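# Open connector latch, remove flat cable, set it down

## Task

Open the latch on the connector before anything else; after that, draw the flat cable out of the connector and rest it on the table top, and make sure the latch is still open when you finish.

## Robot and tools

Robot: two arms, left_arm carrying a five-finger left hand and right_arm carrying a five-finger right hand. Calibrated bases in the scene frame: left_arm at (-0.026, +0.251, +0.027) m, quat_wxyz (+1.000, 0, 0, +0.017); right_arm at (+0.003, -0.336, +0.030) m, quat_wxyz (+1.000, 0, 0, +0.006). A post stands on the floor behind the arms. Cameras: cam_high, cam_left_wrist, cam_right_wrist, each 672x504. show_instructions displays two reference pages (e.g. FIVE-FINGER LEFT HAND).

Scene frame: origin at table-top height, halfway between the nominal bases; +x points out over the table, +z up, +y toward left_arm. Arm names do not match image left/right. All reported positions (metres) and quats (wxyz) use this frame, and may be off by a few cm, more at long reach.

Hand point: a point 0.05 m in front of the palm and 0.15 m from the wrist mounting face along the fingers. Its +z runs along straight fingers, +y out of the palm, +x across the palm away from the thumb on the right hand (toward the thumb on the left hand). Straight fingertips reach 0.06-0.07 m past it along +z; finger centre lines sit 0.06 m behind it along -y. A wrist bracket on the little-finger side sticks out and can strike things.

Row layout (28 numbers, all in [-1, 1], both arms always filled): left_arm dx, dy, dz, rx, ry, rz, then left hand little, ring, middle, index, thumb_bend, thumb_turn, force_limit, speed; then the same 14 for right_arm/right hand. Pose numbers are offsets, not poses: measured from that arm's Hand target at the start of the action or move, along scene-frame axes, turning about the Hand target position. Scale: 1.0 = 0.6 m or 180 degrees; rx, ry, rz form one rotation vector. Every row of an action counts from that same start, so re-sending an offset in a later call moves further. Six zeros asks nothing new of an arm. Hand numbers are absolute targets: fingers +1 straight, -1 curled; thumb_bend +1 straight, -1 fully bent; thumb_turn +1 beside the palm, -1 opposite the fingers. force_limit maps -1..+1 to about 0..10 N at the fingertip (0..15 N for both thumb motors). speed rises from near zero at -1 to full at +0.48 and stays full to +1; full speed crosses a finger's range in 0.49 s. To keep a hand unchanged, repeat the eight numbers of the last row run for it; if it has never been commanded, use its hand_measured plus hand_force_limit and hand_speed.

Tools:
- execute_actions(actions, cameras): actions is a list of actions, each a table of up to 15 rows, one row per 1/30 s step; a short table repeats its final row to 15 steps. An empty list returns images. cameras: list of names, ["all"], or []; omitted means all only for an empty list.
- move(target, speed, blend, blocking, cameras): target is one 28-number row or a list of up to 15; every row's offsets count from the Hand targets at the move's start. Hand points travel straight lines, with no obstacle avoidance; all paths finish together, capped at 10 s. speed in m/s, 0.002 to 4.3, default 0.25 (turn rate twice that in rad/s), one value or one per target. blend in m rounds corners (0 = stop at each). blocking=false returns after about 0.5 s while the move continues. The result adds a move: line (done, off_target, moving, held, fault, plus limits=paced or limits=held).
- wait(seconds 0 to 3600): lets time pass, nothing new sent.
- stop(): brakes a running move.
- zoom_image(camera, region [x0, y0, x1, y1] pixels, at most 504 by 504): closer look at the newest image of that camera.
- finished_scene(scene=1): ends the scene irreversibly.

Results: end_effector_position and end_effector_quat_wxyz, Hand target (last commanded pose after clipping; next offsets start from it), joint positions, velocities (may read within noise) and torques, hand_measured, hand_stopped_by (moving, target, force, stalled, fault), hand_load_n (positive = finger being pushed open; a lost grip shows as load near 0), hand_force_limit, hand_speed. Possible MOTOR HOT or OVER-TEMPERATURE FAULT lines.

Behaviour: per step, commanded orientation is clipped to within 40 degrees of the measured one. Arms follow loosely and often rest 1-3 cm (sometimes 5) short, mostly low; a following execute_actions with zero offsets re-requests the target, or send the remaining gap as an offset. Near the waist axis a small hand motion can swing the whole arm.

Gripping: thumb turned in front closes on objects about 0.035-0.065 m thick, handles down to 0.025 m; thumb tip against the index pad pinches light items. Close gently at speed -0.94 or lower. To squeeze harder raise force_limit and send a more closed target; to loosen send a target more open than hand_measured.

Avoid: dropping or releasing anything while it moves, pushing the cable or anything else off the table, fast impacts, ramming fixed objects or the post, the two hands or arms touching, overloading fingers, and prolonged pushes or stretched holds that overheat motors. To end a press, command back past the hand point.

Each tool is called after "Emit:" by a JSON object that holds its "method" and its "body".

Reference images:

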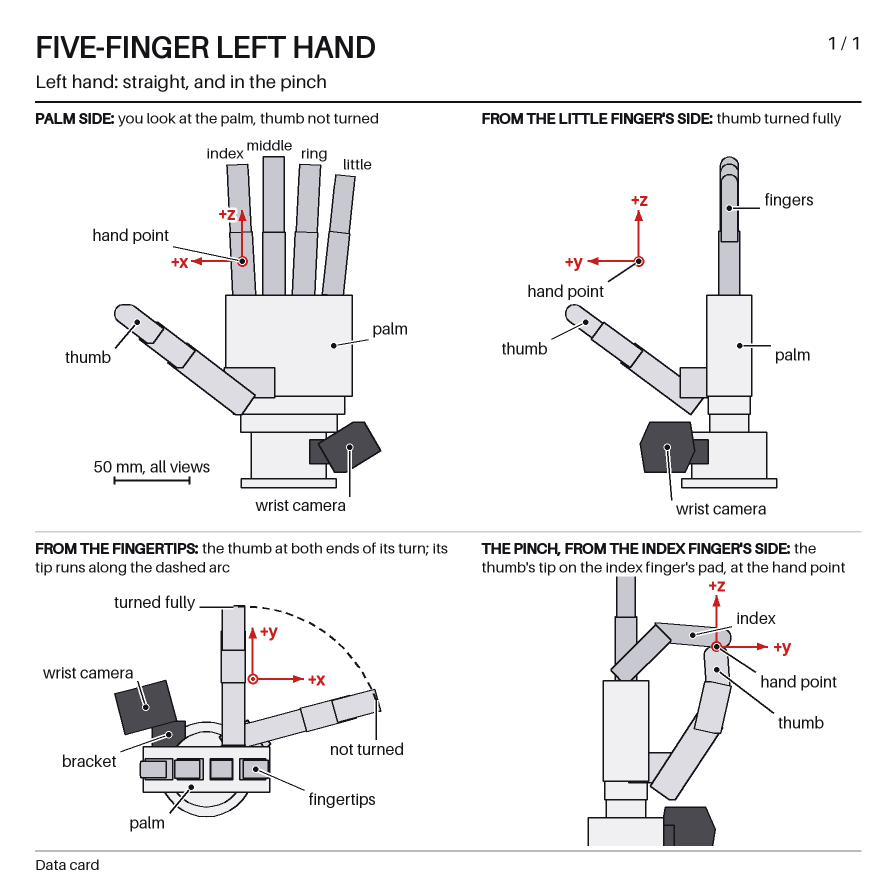

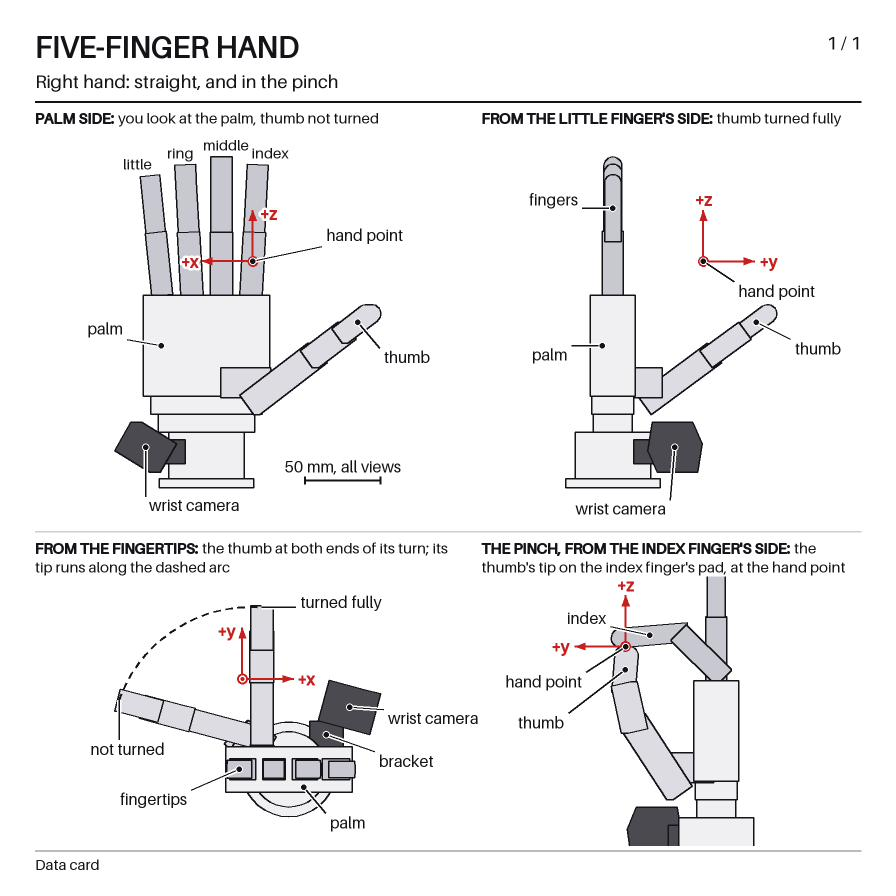

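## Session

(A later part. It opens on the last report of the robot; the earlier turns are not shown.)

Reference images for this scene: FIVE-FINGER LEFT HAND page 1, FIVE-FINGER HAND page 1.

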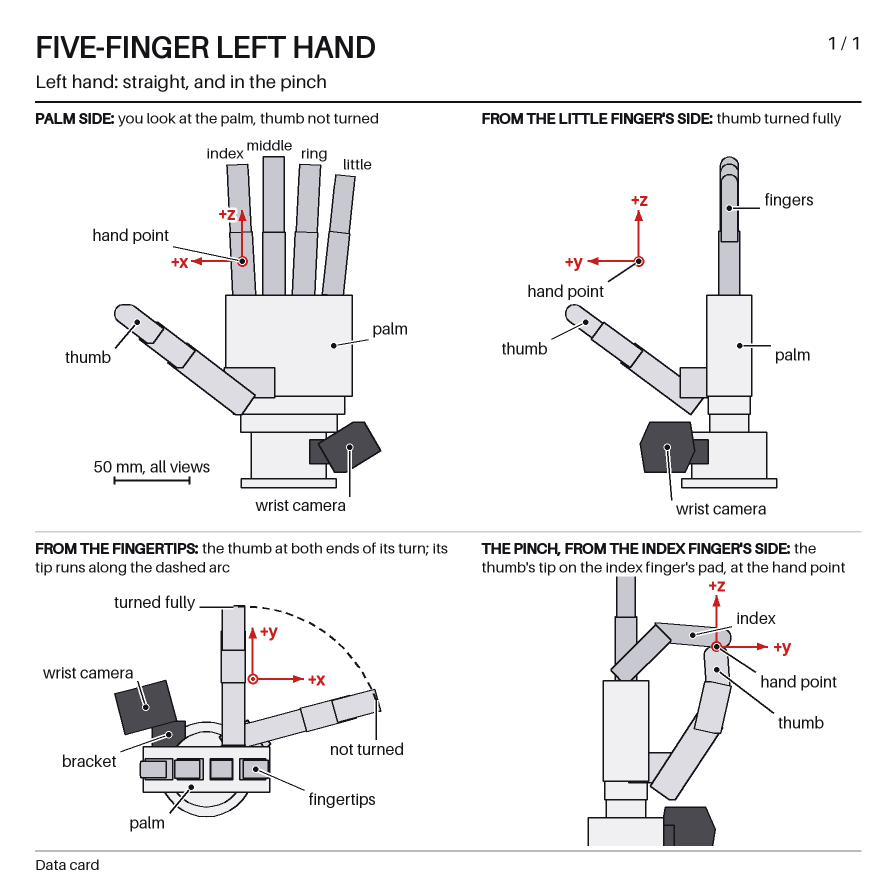

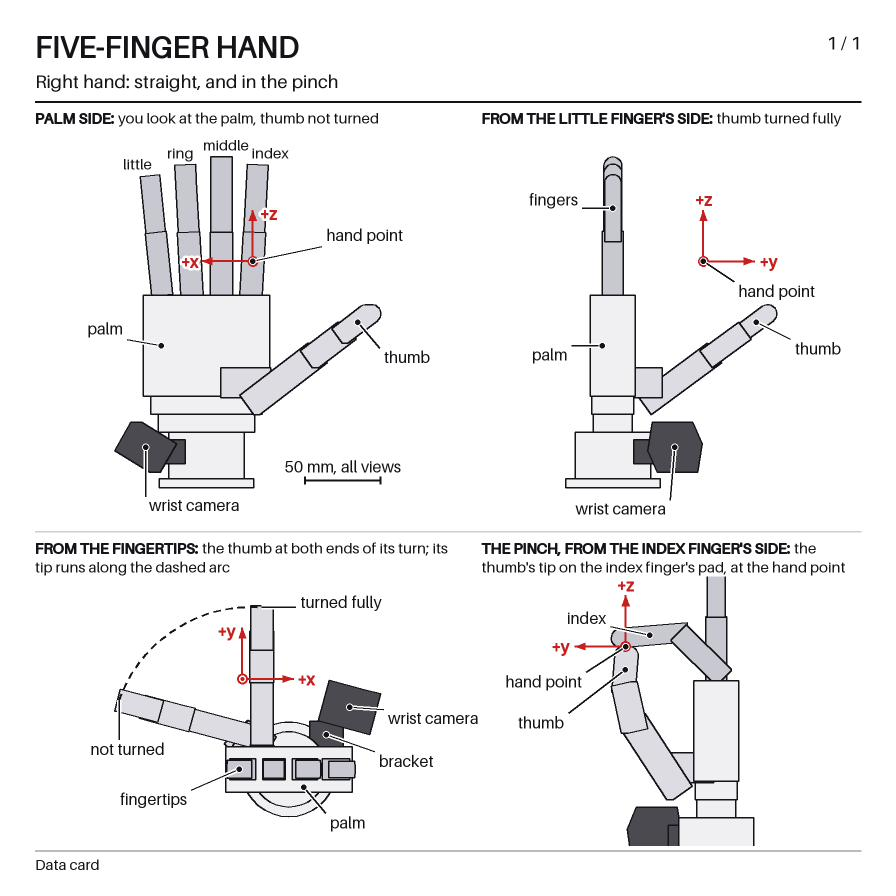

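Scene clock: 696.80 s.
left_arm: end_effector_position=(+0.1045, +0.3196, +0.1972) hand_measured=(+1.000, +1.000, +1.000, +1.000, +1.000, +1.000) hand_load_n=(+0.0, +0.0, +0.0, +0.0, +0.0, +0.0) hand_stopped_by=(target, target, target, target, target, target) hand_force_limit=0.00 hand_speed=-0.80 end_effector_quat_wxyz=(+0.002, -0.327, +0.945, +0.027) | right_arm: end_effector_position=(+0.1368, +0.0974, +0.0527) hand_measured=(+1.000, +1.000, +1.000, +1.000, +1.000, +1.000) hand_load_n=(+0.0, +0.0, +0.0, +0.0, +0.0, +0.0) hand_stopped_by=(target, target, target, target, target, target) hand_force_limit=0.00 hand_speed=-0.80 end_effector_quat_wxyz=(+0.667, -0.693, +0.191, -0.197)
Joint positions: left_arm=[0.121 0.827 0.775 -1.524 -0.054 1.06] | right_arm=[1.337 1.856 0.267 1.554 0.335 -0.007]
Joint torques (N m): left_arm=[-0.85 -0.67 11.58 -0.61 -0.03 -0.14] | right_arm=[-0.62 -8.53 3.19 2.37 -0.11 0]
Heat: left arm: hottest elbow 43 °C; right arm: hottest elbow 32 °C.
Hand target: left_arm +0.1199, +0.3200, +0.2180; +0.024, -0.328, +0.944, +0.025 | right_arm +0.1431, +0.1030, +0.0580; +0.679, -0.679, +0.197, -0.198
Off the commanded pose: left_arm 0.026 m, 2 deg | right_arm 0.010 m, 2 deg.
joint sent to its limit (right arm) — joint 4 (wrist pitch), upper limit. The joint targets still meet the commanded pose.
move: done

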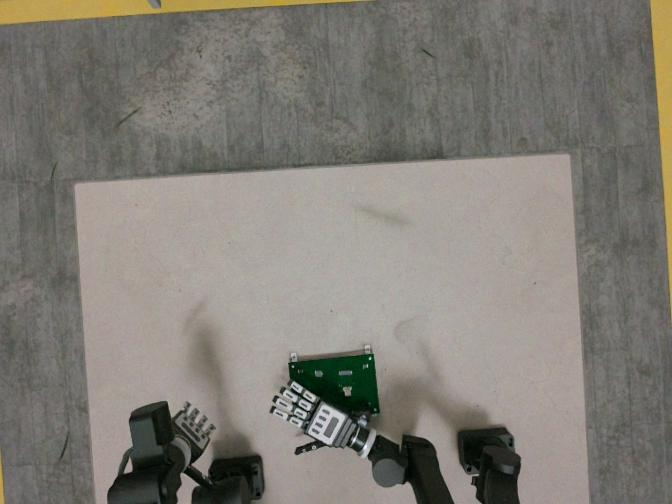

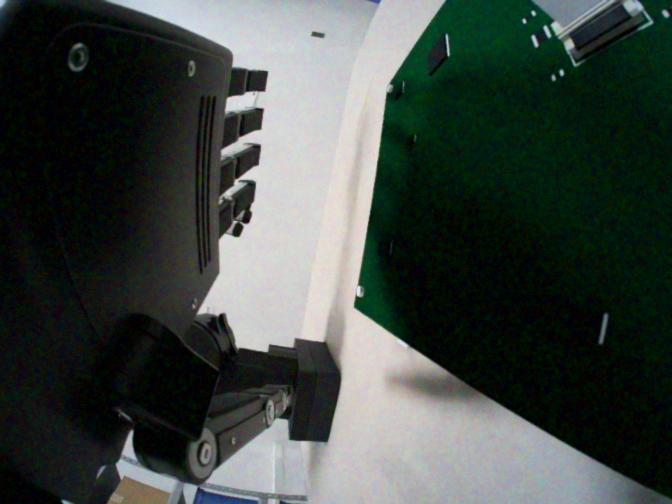

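Emit:
{"method": "move", "body": {"target": [[0,0,0,0,0,0,1,1,1,1,1,1,0,-0.8,0,0,0.1,0,0,0,1,1,1,1,1,1,0,-0.8],[0,0,0,0,0,0,1,1,1,1,1,1,0,-0.8,0.028,0.0,0.103,0,0,-0.125,1,1,1,1,1,1,0,-0.8],[0,0,0,0,0,0,1,1,1,1,1,1,0,-0.8,0.028,0.0,0,0,0,-0.125,1,1,1,1,1,1,0,-0.8]], "speed": 0.08, "blend": [0.01,0.01,0], "cameras": ["cam_high","cam_right_wrist"]}}

Scene clock: 742.77 s.
left_arm: end_effector_position=(+0.1045, +0.3196, +0.1972) hand_measured=(+1.000, +1.000, +1.000, +1.000, +1.000, +1.000) hand_load_n=(+0.0, +0.0, +0.0, +0.0, +0.0, +0.0) hand_stopped_by=(target, target, target, target, target, target) hand_force_limit=0.00 hand_speed=-0.80 end_effector_quat_wxyz=(+0.002, -0.327, +0.945, +0.027) | right_arm: end_effector_position=(+0.1649, +0.0927, +0.0529) hand_measured=(+1.000, +1.000, +1.000, +1.000, +1.000, +1.000) hand_load_n=(+0.0, +0.0, +0.0, +0.0, +0.0, +0.0) hand_stopped_by=(target, target, target, target, target, target) hand_force_limit=0.00 hand_speed=-0.80 end_effector_quat_wxyz=(+0.615, -0.635, +0.325, -0.335)
Joint positions: left_arm=[0.121 0.827 0.775 -1.524 -0.054 1.06] | right_arm=[1.495 1.874 0.361 1.482 0.907 -0.001]
Joint torques (N m): left_arm=[-0.85 -0.67 11.58 -0.62 -0.02 -0.14] | right_arm=[1.44 -9 3.73 2.02 0.04 -0.04]
Heat: left arm: hottest elbow 44 °C; right arm: hottest elbow 32 °C.
Hand target: left_arm +0.1199, +0.3200, +0.2180; +0.024, -0.328, +0.944, +0.025 | right_arm +0.1600, +0.1031, +0.0581; +0.627, -0.628, +0.326, -0.327
Off the commanded pose: left_arm 0.026 m, 2 deg | right_arm 0.013 m, 2 deg.
move: off_target (right_arm)

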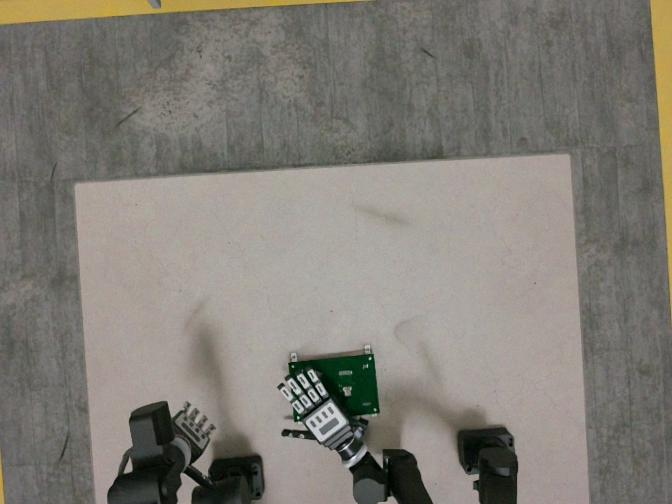

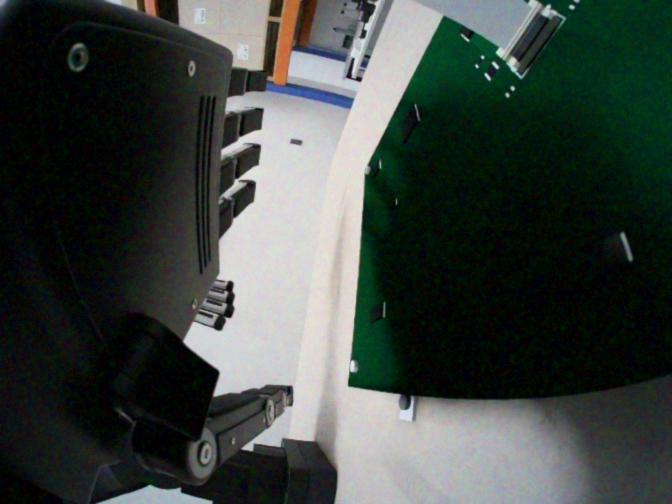

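Emit:
{"method": "zoom_image", "body": {"camera": "cam_right_wrist", "region": [480, 0, 580, 90]}}

Emit:
{"method": "zoom_image", "body": {"camera": "cam_right_wrist", "region": [500, 0, 560, 60]}}

Scaled by 5.040 from the camera's image (finer frame: 960x720).

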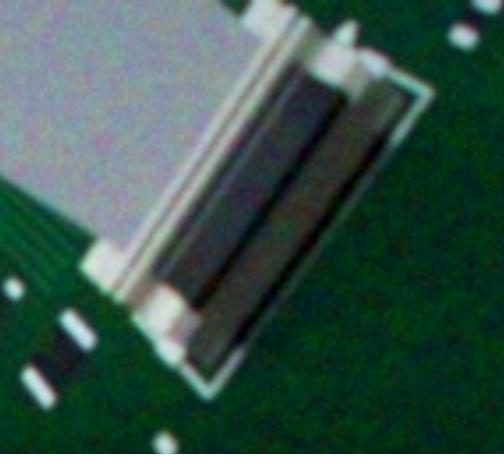

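Scaled by 8.400 from the camera's image (finer frame: 960x720).

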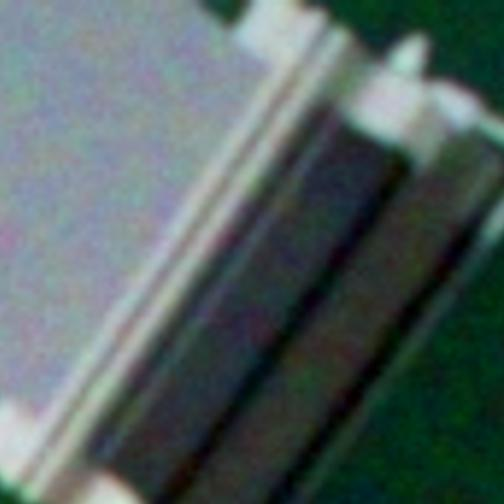

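Emit:
{"method": "move", "body": {"target": [[0,0,0,0,0,0,1,1,1,1,1,1,0,-0.8,0,0,0.112,0,0,0,1,1,1,1,1,1,0,-0.8],[0,0,0,0,0,0,1,1,1,1,1,1,0,-0.8,-0.128,-0.12,0.112,0,0,0.361,1,1,1,1,1,1,0,-0.8],[0,0,0,0,0,0,1,1,1,1,1,1,0,-0.8,-0.128,-0.12,-0.0085,0,0,0.361,1,1,1,1,1,1,0,-0.8]], "speed": 0.1, "blend": [0.01,0.01,0], "cameras": ["cam_high","cam_right_wrist"]}}

Scene clock: 805.67 s.
left_arm: end_effector_position=(+0.1045, +0.3196, +0.1972) hand_measured=(+1.000, +1.000, +1.000, +1.000, +1.000, +1.000) hand_load_n=(+0.0, +0.0, +0.0, +0.0, +0.0, +0.0) hand_stopped_by=(target, target, target, target, target, target) hand_force_limit=0.00 hand_speed=-0.80 end_effector_quat_wxyz=(+0.002, -0.327, +0.945, +0.027) | right_arm: end_effector_position=(+0.0760, +0.0269, +0.0500) hand_measured=(+1.000, +1.000, +1.000, +1.000, +1.000, +1.000) hand_load_n=(+0.0, +0.0, +0.0, -0.5, +0.0, +0.0) hand_stopped_by=(target, target, target, target, target, target) hand_force_limit=0.00 hand_speed=-0.80 end_effector_quat_wxyz=(+0.682, -0.725, -0.059, +0.074)
Joint positions: left_arm=[0.121 0.827 0.775 -1.524 -0.054 1.06] | right_arm=[0.901 1.831 0.185 1.556 -0.846 -0.041]
Joint torques (N m): left_arm=[-0.85 -0.73 11.55 -0.61 -0.03 -0.14] | right_arm=[-0.38 -7.53 2.18 1.99 -0.21 -0.13]
Heat: left arm: hottest elbow 45 °C; right arm: hottest elbow 31 °C.
Hand target: left_arm +0.1199, +0.3200, +0.2180; +0.024, -0.328, +0.944, +0.025 | right_arm +0.0831, +0.0310, +0.0529; +0.704, -0.705, -0.062, +0.061
Off the commanded pose: left_arm 0.026 m, 2 deg | right_arm 0.009 m, 4 deg.
joint sent to its limit (right arm) — joint 4 (wrist pitch), upper limit. The joint targets still meet the commanded pose.
move: off_target (right_arm)

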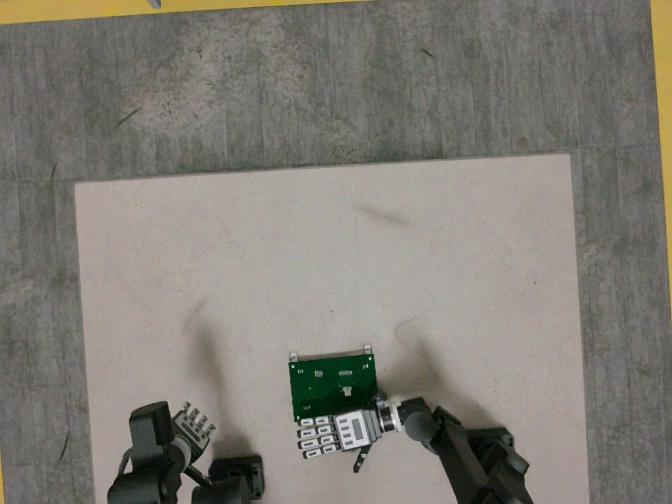

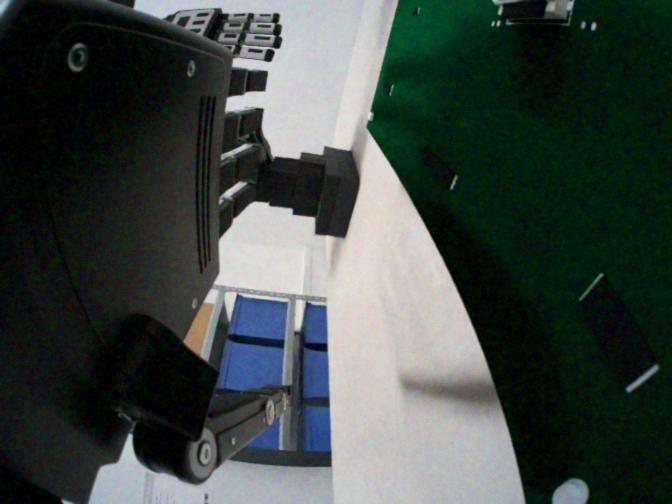

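Emit:
{"method": "move", "body": {"target": [0,0,0,0,0,0,1,1,1,1,1,1,0,-0.8,0.012,-0.035,-0.005,0,0,-0.02,1,1,1,1,1,1,0,-0.8], "speed": 0.05, "cameras": ["cam_high","cam_right_wrist"]}}

Scene clock: 817.33 s.
left_arm: end_effector_position=(+0.1045, +0.3196, +0.1972) hand_measured=(+1.000, +1.000, +1.000, +1.000, +1.000, +1.000) hand_load_n=(+0.0, +0.0, +0.0, +0.0, +0.0, +0.0) hand_stopped_by=(target, target, target, target, target, target) hand_force_limit=0.00 hand_speed=-0.80 end_effector_quat_wxyz=(+0.002, -0.327, +0.945, +0.027) | right_arm: end_effector_position=(+0.0852, +0.0113, +0.0443) hand_measured=(+1.000, +1.000, +1.000, +1.000, +1.000, +1.000) hand_load_n=(+0.0, +0.0, -0.5, +0.0, +0.0, -0.5) hand_stopped_by=(target, target, target, target, target, target) hand_force_limit=0.00 hand_speed=-0.80 end_effector_quat_wxyz=(-0.675, +0.735, +0.042, -0.056)
Joint positions: left_arm=[0.121 0.827 0.775 -1.524 -0.054 1.06] | right_arm=[0.853 1.831 0.151 1.556 -0.842 -0.066]
Joint torques (N m): left_arm=[-0.91 -0.73 11.58 -0.61 -0.02 -0.14] | right_arm=[-0.79 -8.94 0.34 2 -0.13 -0.14]
Heat: left arm: hottest elbow 45 °C; right arm: hottest elbow 31 °C.
Hand target: left_arm +0.1199, +0.3200, +0.2180; +0.024, -0.328, +0.944, +0.025 | right_arm +0.0902, +0.0100, +0.0499; -0.706, +0.706, +0.040, -0.039
Off the commanded pose: left_arm 0.026 m, 2 deg | right_arm 0.008 m, 5 deg.
joint sent to its limit (right arm) — joint 4 (wrist pitch), upper limit. The joint targets are off in orientation, not in position.
move: off_target (right_arm)

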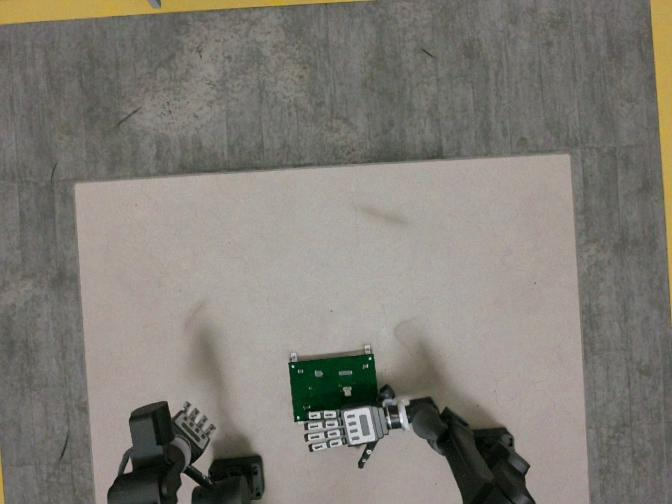

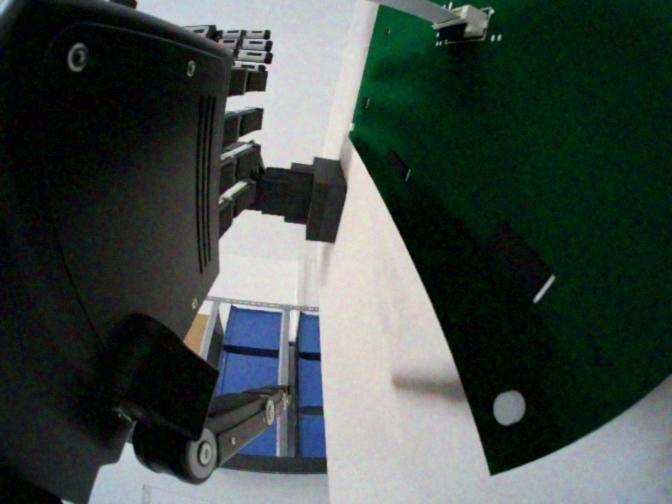

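Emit:
{"method": "zoom_image", "body": {"camera": "cam_right_wrist", "region": [420, 0, 510, 60]}}

Emit:
{"method": "zoom_image", "body": {"camera": "cam_right_wrist", "region": [430, 0, 500, 50]}}

Scaled by 5.600 from the camera's image (finer frame: 960x720).

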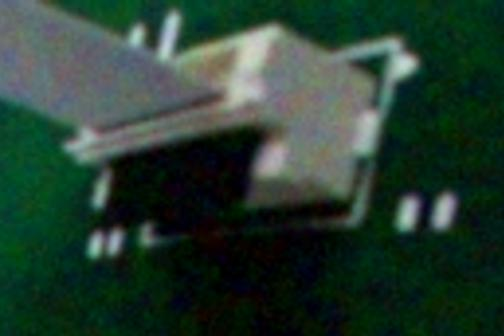

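Scaled by 7.200 from the camera's image (finer frame: 960x720).

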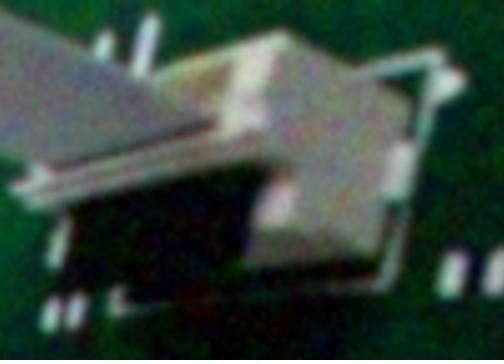

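Emit:
{"method": "move", "body": {"target": [[0,0,0,0,0,0,1,1,1,1,1,1,0,-0.8,0,0,0.125,0,0,0,1,1,1,1,1,1,0,-0.8],[0,0,0,0,0,0,1,1,1,1,1,1,0,-0.8,0.0913,0.158,0.125,0,0,-0.2356,1,1,1,1,1,1,0,-0.8],[0,0,0,0,0,0,1,1,1,1,1,1,0,-0.8,0.0913,0.158,0.0085,0,0,-0.2356,1,1,1,1,1,1,0,-0.8]], "speed": 0.1, "blend": [0.01,0.01,0], "cameras": ["cam_right_wrist"]}}

Scene clock: 976.27 s.
left_arm: end_effector_position=(+0.1045, +0.3196, +0.1972) hand_measured=(+1.000, +1.000, +1.000, +1.000, +1.000, +1.000) hand_load_n=(+0.0, +0.0, +0.0, +0.0, +0.0, +0.0) hand_stopped_by=(target, target, target, target, target, target) hand_force_limit=0.00 hand_speed=-0.80 end_effector_quat_wxyz=(+0.002, -0.327, +0.945, +0.027) | right_arm: end_effector_position=(+0.1488, +0.0951, +0.0467) hand_measured=(+1.000, +1.000, +1.000, +1.000, +1.000, +1.000) hand_load_n=(+0.0, +0.0, +0.0, +0.0, +0.0, -0.5) hand_stopped_by=(target, target, target, target, target, target) hand_force_limit=0.00 hand_speed=-0.80 end_effector_quat_wxyz=(+0.656, -0.686, +0.220, -0.225)
Joint positions: left_arm=[0.121 0.827 0.775 -1.524 -0.054 1.06] | right_arm=[1.35 1.879 0.282 1.555 0.431 -0.003]
Joint torques (N m): left_arm=[-0.91 -0.67 11.56 -0.61 -0.03 -0.14] | right_arm=[1.55 -9.41 3.07 2.26 0.03 -0.02]
Heat: left arm: hottest elbow 47 °C; right arm: hottest elbow 30 °C.
Hand target: left_arm +0.1199, +0.3200, +0.2180; +0.024, -0.328, +0.944, +0.025 | right_arm +0.1451, +0.1048, +0.0550; +0.672, -0.673, +0.218, -0.219
Off the commanded pose: left_arm 0.026 m, 2 deg | right_arm 0.013 m, 3 deg.
joint sent to its limit (right arm) — joint 4 (wrist pitch), upper limit. The joint targets still meet the commanded pose.
move: off_target (right_arm)

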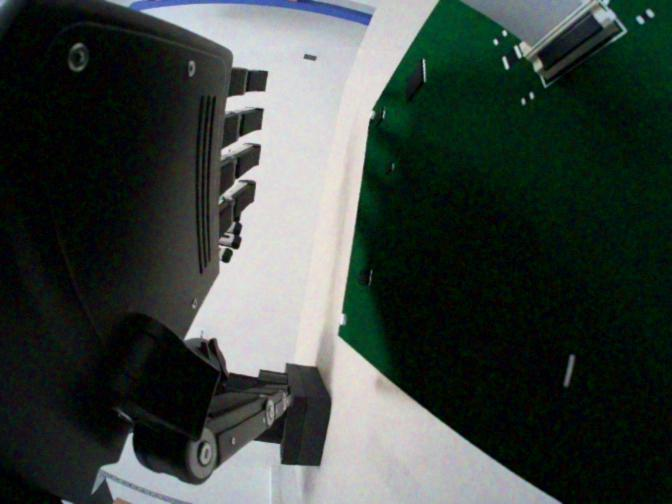

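Emit:
{"method": "zoom_image", "body": {"camera": "cam_right_wrist", "region": [510, 0, 640, 95]}}

Emit:
{"method": "zoom_image", "body": {"camera": "cam_right_wrist", "region": [560, 0, 620, 45]}}

Emit:
{"method": "zoom_image", "body": {"camera": "cam_right_wrist", "region": [520, 25, 580, 90]}}

Scaled by 3.877 from the camera's image (finer frame: 960x720).

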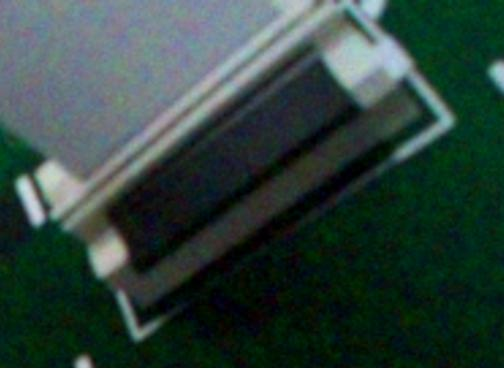

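Scaled by 8.400 from the camera's image (finer frame: 960x720).

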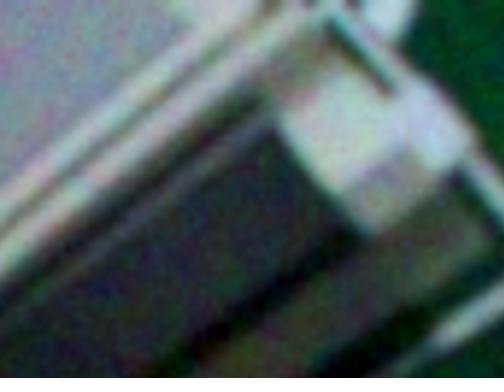

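Scaled by 7.754 from the camera's image (finer frame: 960x720).

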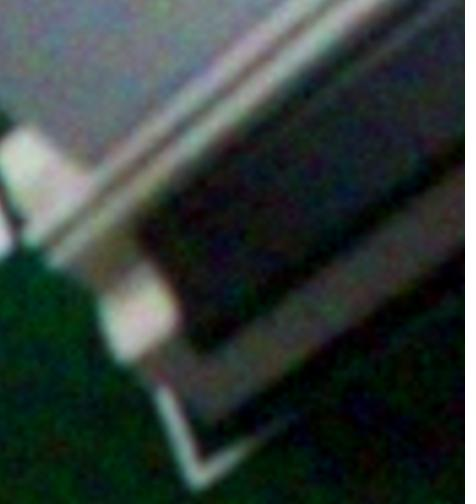

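Emit:
{"method": "move", "body": {"target": [[0,0,0,0,0,0,1,1,1,1,1,1,0,-0.8,0,0,0.158,0,0,0,1,1,1,1,1,1,0,-0.8],[0,0,0,0,0,0,1,1,1,1,1,1,0,-0.8,-0.125,-0.291,0.158,-0.2251,0.1324,-0.093,1,1,1,1,1,1,0,-0.8],[0,0,0,0,0,0,1,1,1,1,1,1,0,-0.8,-0.1168,-0.283,0.03,-0.2251,0.1324,-0.093,1,1,1,1,1,1,0,-0.8]], "speed": 0.12, "blend": [0.01,0.01,0], "cameras": ["cam_high","cam_right_wrist"]}}

Scene clock: 1075.30 s.
left_arm: end_effector_position=(+0.1045, +0.3196, +0.1972) hand_measured=(+1.000, +1.000, +1.000, +1.000, +1.000, +1.000) hand_load_n=(+0.0, +0.0, +0.0, +0.0, +0.0, +0.0) hand_stopped_by=(target, target, target, target, target, target) hand_force_limit=0.00 hand_speed=-0.80 end_effector_quat_wxyz=(+0.002, -0.327, +0.945, +0.027) | right_arm: end_effector_position=(+0.0739, -0.0662, +0.0750) hand_measured=(+1.000, +1.000, +1.000, +1.000, +1.000, +1.000) hand_load_n=(+0.0, -0.5, +0.0, -0.5, +0.0, +0.0) hand_stopped_by=(target, target, target, target, target, target) hand_force_limit=0.00 hand_speed=-0.80 end_effector_quat_wxyz=(-0.303, +0.854, -0.354, +0.233)
Joint positions: left_arm=[0.121 0.827 0.775 -1.524 -0.054 1.06] | right_arm=[1.561 0.897 0.427 -0.639 0.66 0.627]
Joint torques (N m): left_arm=[-0.85 -0.62 11.59 -0.65 -0.02 -0.14] | right_arm=[-0.03 -2.55 8.58 1.37 0.33 -0.11]
Heat: left arm: hottest elbow 48 °C; right arm: hottest elbow 31 °C.
Hand target: left_arm +0.1199, +0.3200, +0.2180; +0.024, -0.328, +0.944, +0.025 | right_arm +0.0750, -0.0650, +0.0730; -0.304, +0.853, -0.354, +0.233
Off the commanded pose: left_arm 0.026 m, 2 deg | right_arm 0.003 m, 0 deg.
move: done

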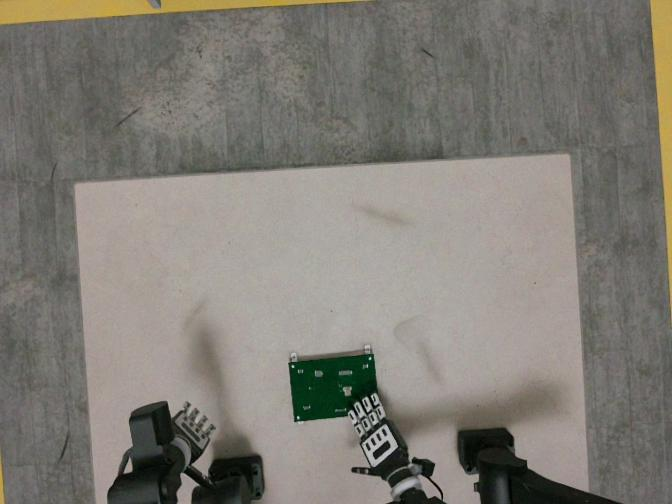

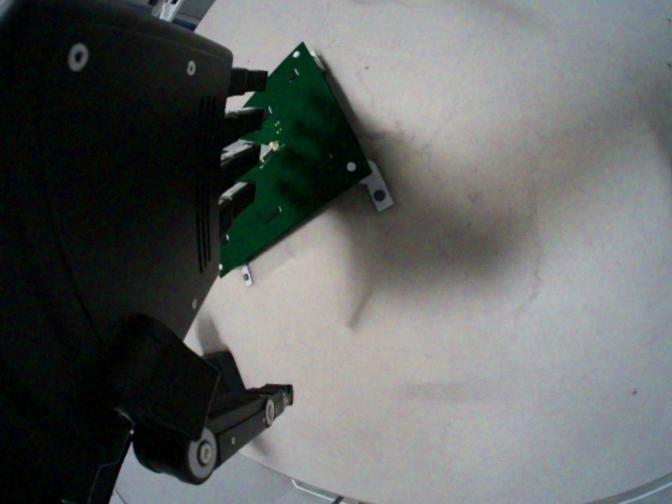

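Emit:
{"method": "zoom_image", "body": {"camera": "cam_right_wrist", "region": [210, 60, 330, 240]}}

Emit:
{"method": "zoom_image", "body": {"camera": "cam_high", "region": [320, 360, 410, 440]}}

Scaled by 2.800 from the camera's image (finer frame: 960x720).

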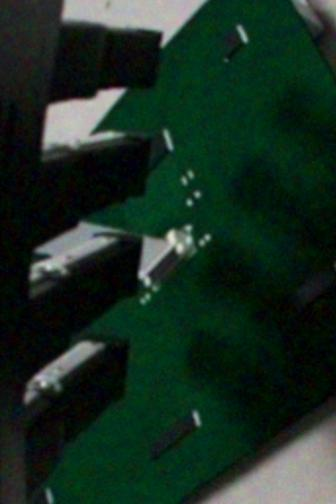

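Scaled by 5.600 from the camera's image (finer frame: 960x720).

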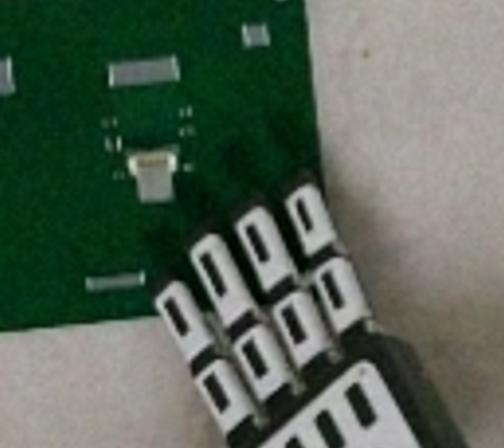

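Emit:
{"method": "move", "body": {"target": [0,0,0,0,0,0,1,1,1,1,1,1,0,-0.8,0,0,0,0,0,0,-1,-1,-1,1,1,1,0,0.0], "cameras": ["cam_high","cam_right_wrist"]}}

Scene clock: 1105.47 s.
left_arm: end_effector_position=(+0.1045, +0.3196, +0.1972) hand_measured=(+1.000, +1.000, +1.000, +1.000, +1.000, +1.000) hand_load_n=(+0.0, +0.0, +0.0, +0.0, +0.0, +0.0) hand_stopped_by=(target, target, target, target, target, target) hand_force_limit=0.00 hand_speed=-0.80 end_effector_quat_wxyz=(+0.002, -0.327, +0.945, +0.027) | right_arm: end_effector_position=(+0.0739, -0.0661, +0.0750) hand_measured=(-1.000, -1.000, -1.000, +1.000, +1.000, +1.000) hand_load_n=(+0.0, +0.5, +0.0, +0.0, +0.0, -0.5) hand_stopped_by=(target, target, target, target, target, target) hand_force_limit=0.00 hand_speed=0.00 end_effector_quat_wxyz=(-0.304, +0.854, -0.354, +0.233)
Joint positions: left_arm=[0.121 0.827 0.775 -1.524 -0.054 1.06] | right_arm=[1.561 0.897 0.427 -0.639 0.659 0.627]
Joint torques (N m): left_arm=[-0.91 -0.67 11.56 -0.64 -0.02 -0.14] | right_arm=[-0.15 -2.55 8.53 1.26 0.32 -0.11]
Heat: left arm: hottest elbow 48 °C; right arm: hottest elbow 33 °C.
Hand target: left_arm +0.1199, +0.3200, +0.2180; +0.024, -0.328, +0.944, +0.025 | right_arm +0.0750, -0.0650, +0.0730; -0.304, +0.853, -0.354, +0.233
Off the commanded pose: left_arm 0.026 m, 2 deg | right_arm 0.003 m, 0 deg.
move: done

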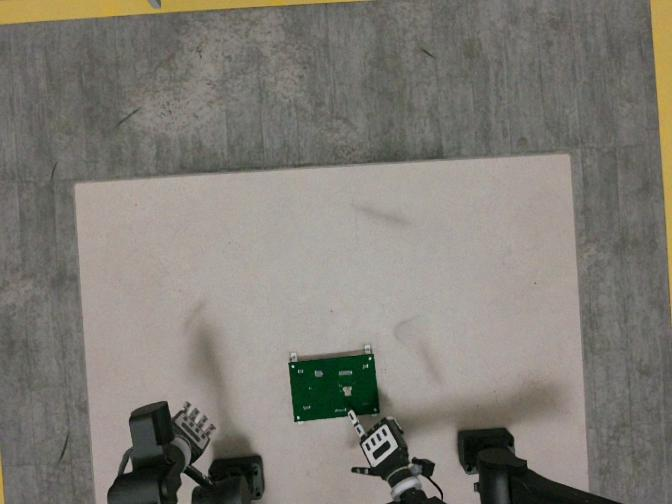

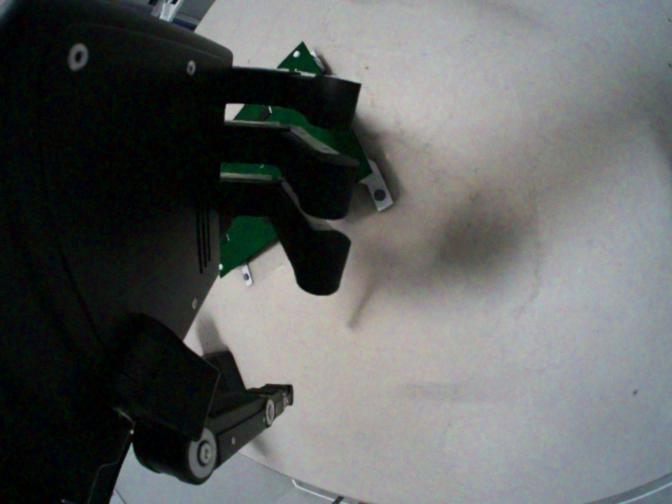

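Emit:
{"method": "zoom_image", "body": {"camera": "cam_high", "region": [325, 375, 385, 435]}}

Scaled by 8.400 from the camera's image (finer frame: 960x720).

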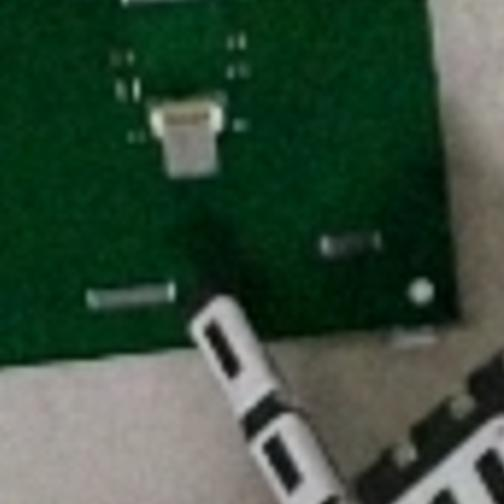

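Emit:
{"method": "move", "body": {"target": [0,0,0,0,0,0,1,1,1,1,1,1,0,-0.8,0.0213,0.0015,-0.0417,0,0,0,-1,-1,-1,1,1,1,0,0.0], "speed": 0.06, "cameras": ["cam_high","cam_right_wrist"]}}

Emit:
{"method": "zoom_image", "body": {"camera": "cam_high", "region": [325, 375, 385, 435]}}

Scene clock: 1151.80 s.
left_arm: end_effector_position=(+0.1045, +0.3196, +0.1972) hand_measured=(+1.000, +1.000, +1.000, +1.000, +1.000, +1.000) hand_load_n=(+0.0, +0.0, +0.0, +0.0, +0.0, +0.0) hand_stopped_by=(target, target, target, target, target, target) hand_force_limit=0.00 hand_speed=-0.80 end_effector_quat_wxyz=(+0.002, -0.327, +0.945, +0.027) | right_arm: end_effector_position=(+0.0841, -0.0628, +0.0514) hand_measured=(-1.000, -1.000, -1.000, +1.000, +1.000, +1.000) hand_load_n=(+0.0, +0.0, +0.0, +0.0, +0.0, +0.0) hand_stopped_by=(target, target, target, target, target, target) hand_force_limit=0.00 hand_speed=0.00 end_effector_quat_wxyz=(-0.306, +0.854, -0.352, +0.230)
Joint positions: left_arm=[0.121 0.827 0.775 -1.524 -0.054 1.06] | right_arm=[1.511 0.954 0.378 -0.49 0.632 0.565]
Joint torques (N m): left_arm=[-0.91 -0.73 11.56 -0.62 -0.02 -0.14] | right_arm=[-0.91 -2.73 8.03 1.31 0.28 -0.15]
Heat: left arm: hottest elbow 48 °C; right arm: hottest elbow 34 °C.
Hand target: left_arm +0.1199, +0.3200, +0.2180; +0.024, -0.328, +0.944, +0.025 | right_arm +0.0878, -0.0641, +0.0480; -0.304, +0.853, -0.354, +0.233
Off the commanded pose: left_arm 0.026 m, 2 deg | right_arm 0.005 m, 0 deg.
move: done

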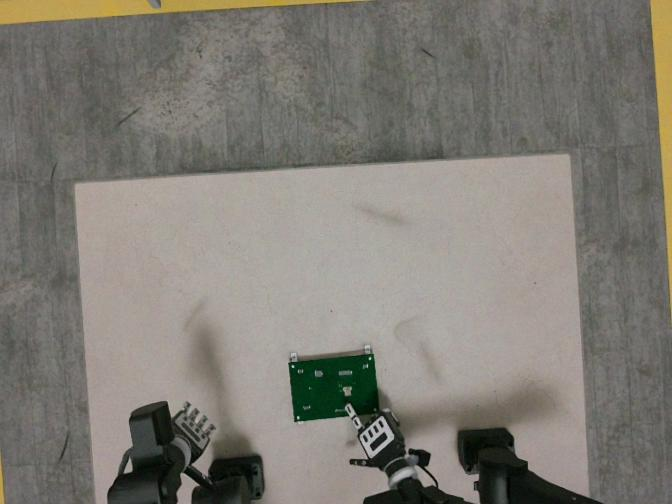

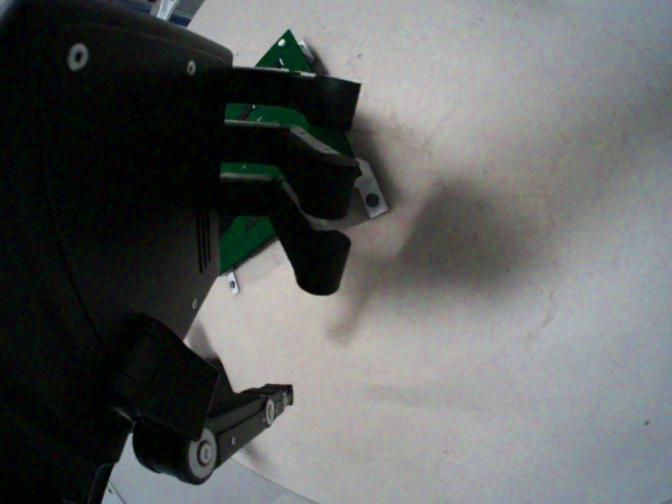

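Scaled by 8.400 from the camera's image (finer frame: 960x720).

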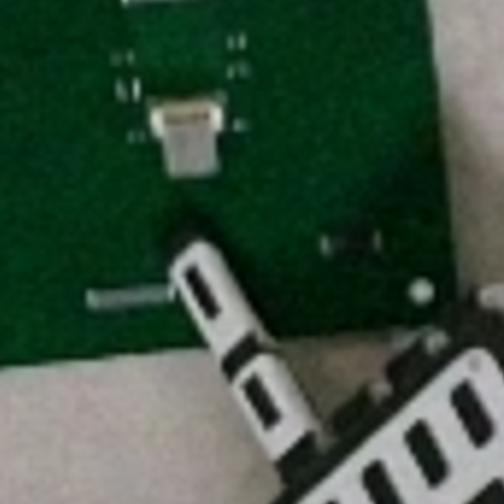

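Emit:
{"method": "move", "body": {"target": [0,0,0,0,0,0,1,1,1,1,1,1,0,-0.8,0.0037,-0.0048,-0.0267,0,0,0,-1,-1,-1,1,1,1,0,0.0], "speed": 0.03, "cameras": ["cam_high","cam_right_wrist"]}}

Emit:
{"method": "zoom_image", "body": {"camera": "cam_high", "region": [325, 375, 385, 435]}}

Scene clock: 1159.03 s.
left_arm: end_effector_position=(+0.1045, +0.3196, +0.1972) hand_measured=(+1.000, +1.000, +1.000, +1.000, +1.000, +1.000) hand_load_n=(+0.0, +0.0, +0.0, +0.0, +0.0, +0.0) hand_stopped_by=(target, target, target, target, target, target) hand_force_limit=0.00 hand_speed=-0.80 end_effector_quat_wxyz=(+0.002, -0.327, +0.945, +0.027) | right_arm: end_effector_position=(+0.0871, -0.0588, +0.0425) hand_measured=(-1.000, -1.000, -1.000, +1.000, +1.000, +1.000) hand_load_n=(+0.0, +0.0, +0.5, +0.5, +0.0, +0.0) hand_stopped_by=(target, target, target, target, target, target) hand_force_limit=0.00 hand_speed=0.00 end_effector_quat_wxyz=(-0.317, +0.849, -0.356, +0.228)
Joint positions: left_arm=[0.121 0.827 0.775 -1.524 -0.054 1.06] | right_arm=[1.5 0.978 0.352 -0.41 0.63 0.558]
Joint torques (N m): left_arm=[-0.91 -0.67 11.59 -0.62 -0.02 -0.14] | right_arm=[-0.91 -2.02 7.01 1.22 0.16 -0.17]
Heat: left arm: hottest elbow 48 °C; right arm: hottest elbow 34 °C.
Hand target: left_arm +0.1199, +0.3200, +0.2180; +0.024, -0.328, +0.944, +0.025 | right_arm +0.0901, -0.0670, +0.0320; -0.304, +0.853, -0.354, +0.233
Off the commanded pose: left_arm 0.026 m, 2 deg | right_arm 0.014 m, 2 deg.
move: off_target (right_arm)

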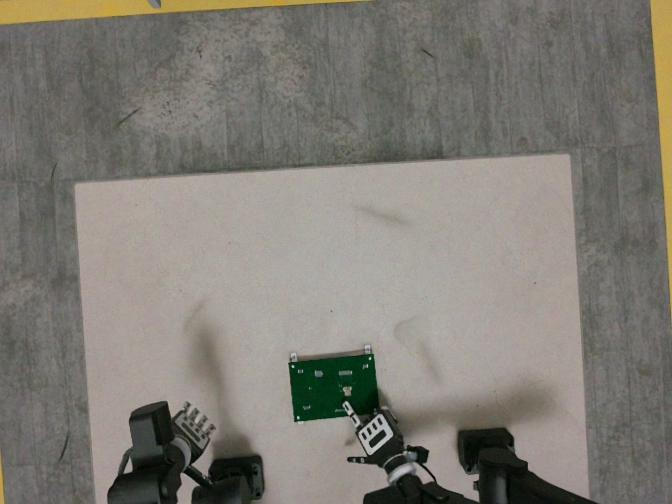

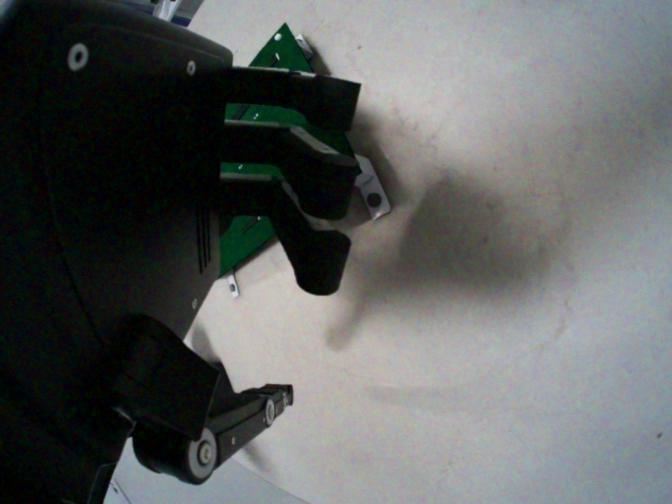

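Scaled by 8.400 from the camera's image (finer frame: 960x720).

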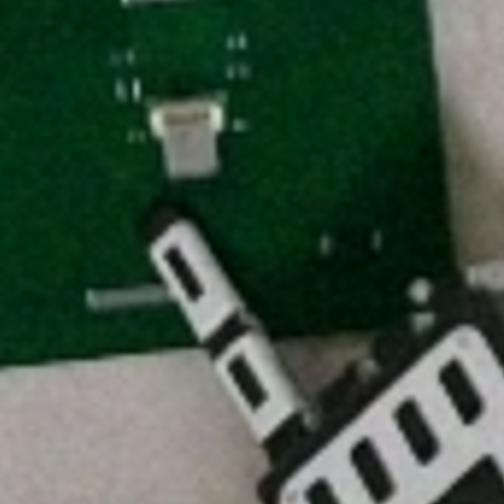

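Emit:
{"method": "move", "body": {"target": [[0,0,0,0,0,0,1,1,1,1,1,1,0,-0.8,0,0,0.0185,0,0,0,-1,-1,-1,1,1,1,0,0.0],[0,0,0,0,0,0,1,1,1,1,1,1,0,-0.8,0.012,0,0.0185,0,0,0,-1,-1,-1,1,1,1,0,0.0]], "speed": 0.03, "cameras": ["cam_high"]}}

Emit:
{"method": "zoom_image", "body": {"camera": "cam_high", "region": [325, 375, 385, 435]}}

Scene clock: 1182.93 s.
left_arm: end_effector_position=(+0.1045, +0.3196, +0.1972) hand_measured=(+1.000, +1.000, +1.000, +1.000, +1.000, +1.000) hand_load_n=(+0.0, +0.0, +0.0, +0.0, +0.0, +0.0) hand_stopped_by=(target, target, target, target, target, target) hand_force_limit=0.00 hand_speed=-0.80 end_effector_quat_wxyz=(+0.002, -0.327, +0.945, +0.027) | right_arm: end_effector_position=(+0.0931, -0.0653, +0.0435) hand_measured=(-1.000, -1.000, -1.000, +1.000, +1.000, +1.000) hand_load_n=(+0.0, +0.0, +0.0, +0.5, +0.0, +0.0) hand_stopped_by=(target, target, target, target, target, target) hand_force_limit=0.00 hand_speed=0.00 end_effector_quat_wxyz=(-0.308, +0.852, -0.354, +0.230)
Joint positions: left_arm=[0.121 0.827 0.775 -1.524 -0.054 1.06] | right_arm=[1.469 0.962 0.352 -0.428 0.613 0.525]
Joint torques (N m): left_arm=[-0.91 -0.67 11.55 -0.59 -0.03 -0.15] | right_arm=[-1.08 -2.96 8.42 0.84 0.13 -0.18]
Heat: left arm: hottest elbow 49 °C; right arm: hottest elbow 34 °C.
Hand target: left_arm +0.1199, +0.3200, +0.2180; +0.024, -0.328, +0.944, +0.025 | right_arm +0.0973, -0.0670, +0.0431; -0.304, +0.853, -0.354, +0.233
Off the commanded pose: left_arm 0.026 m, 2 deg | right_arm 0.005 m, 1 deg.
move: done

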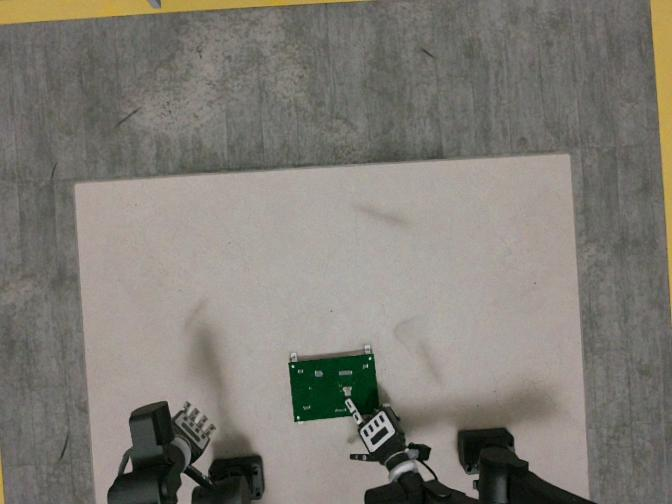

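Scaled by 8.400 from the camera's image (finer frame: 960x720).

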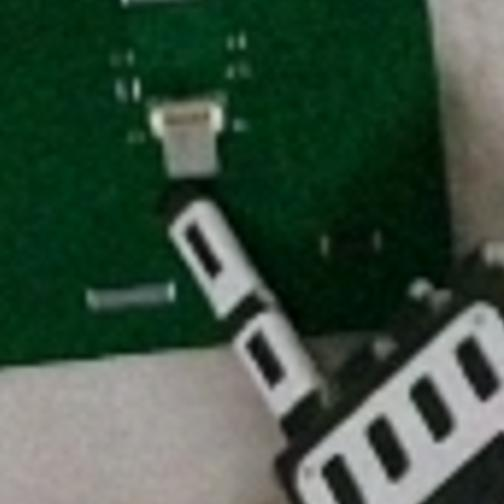

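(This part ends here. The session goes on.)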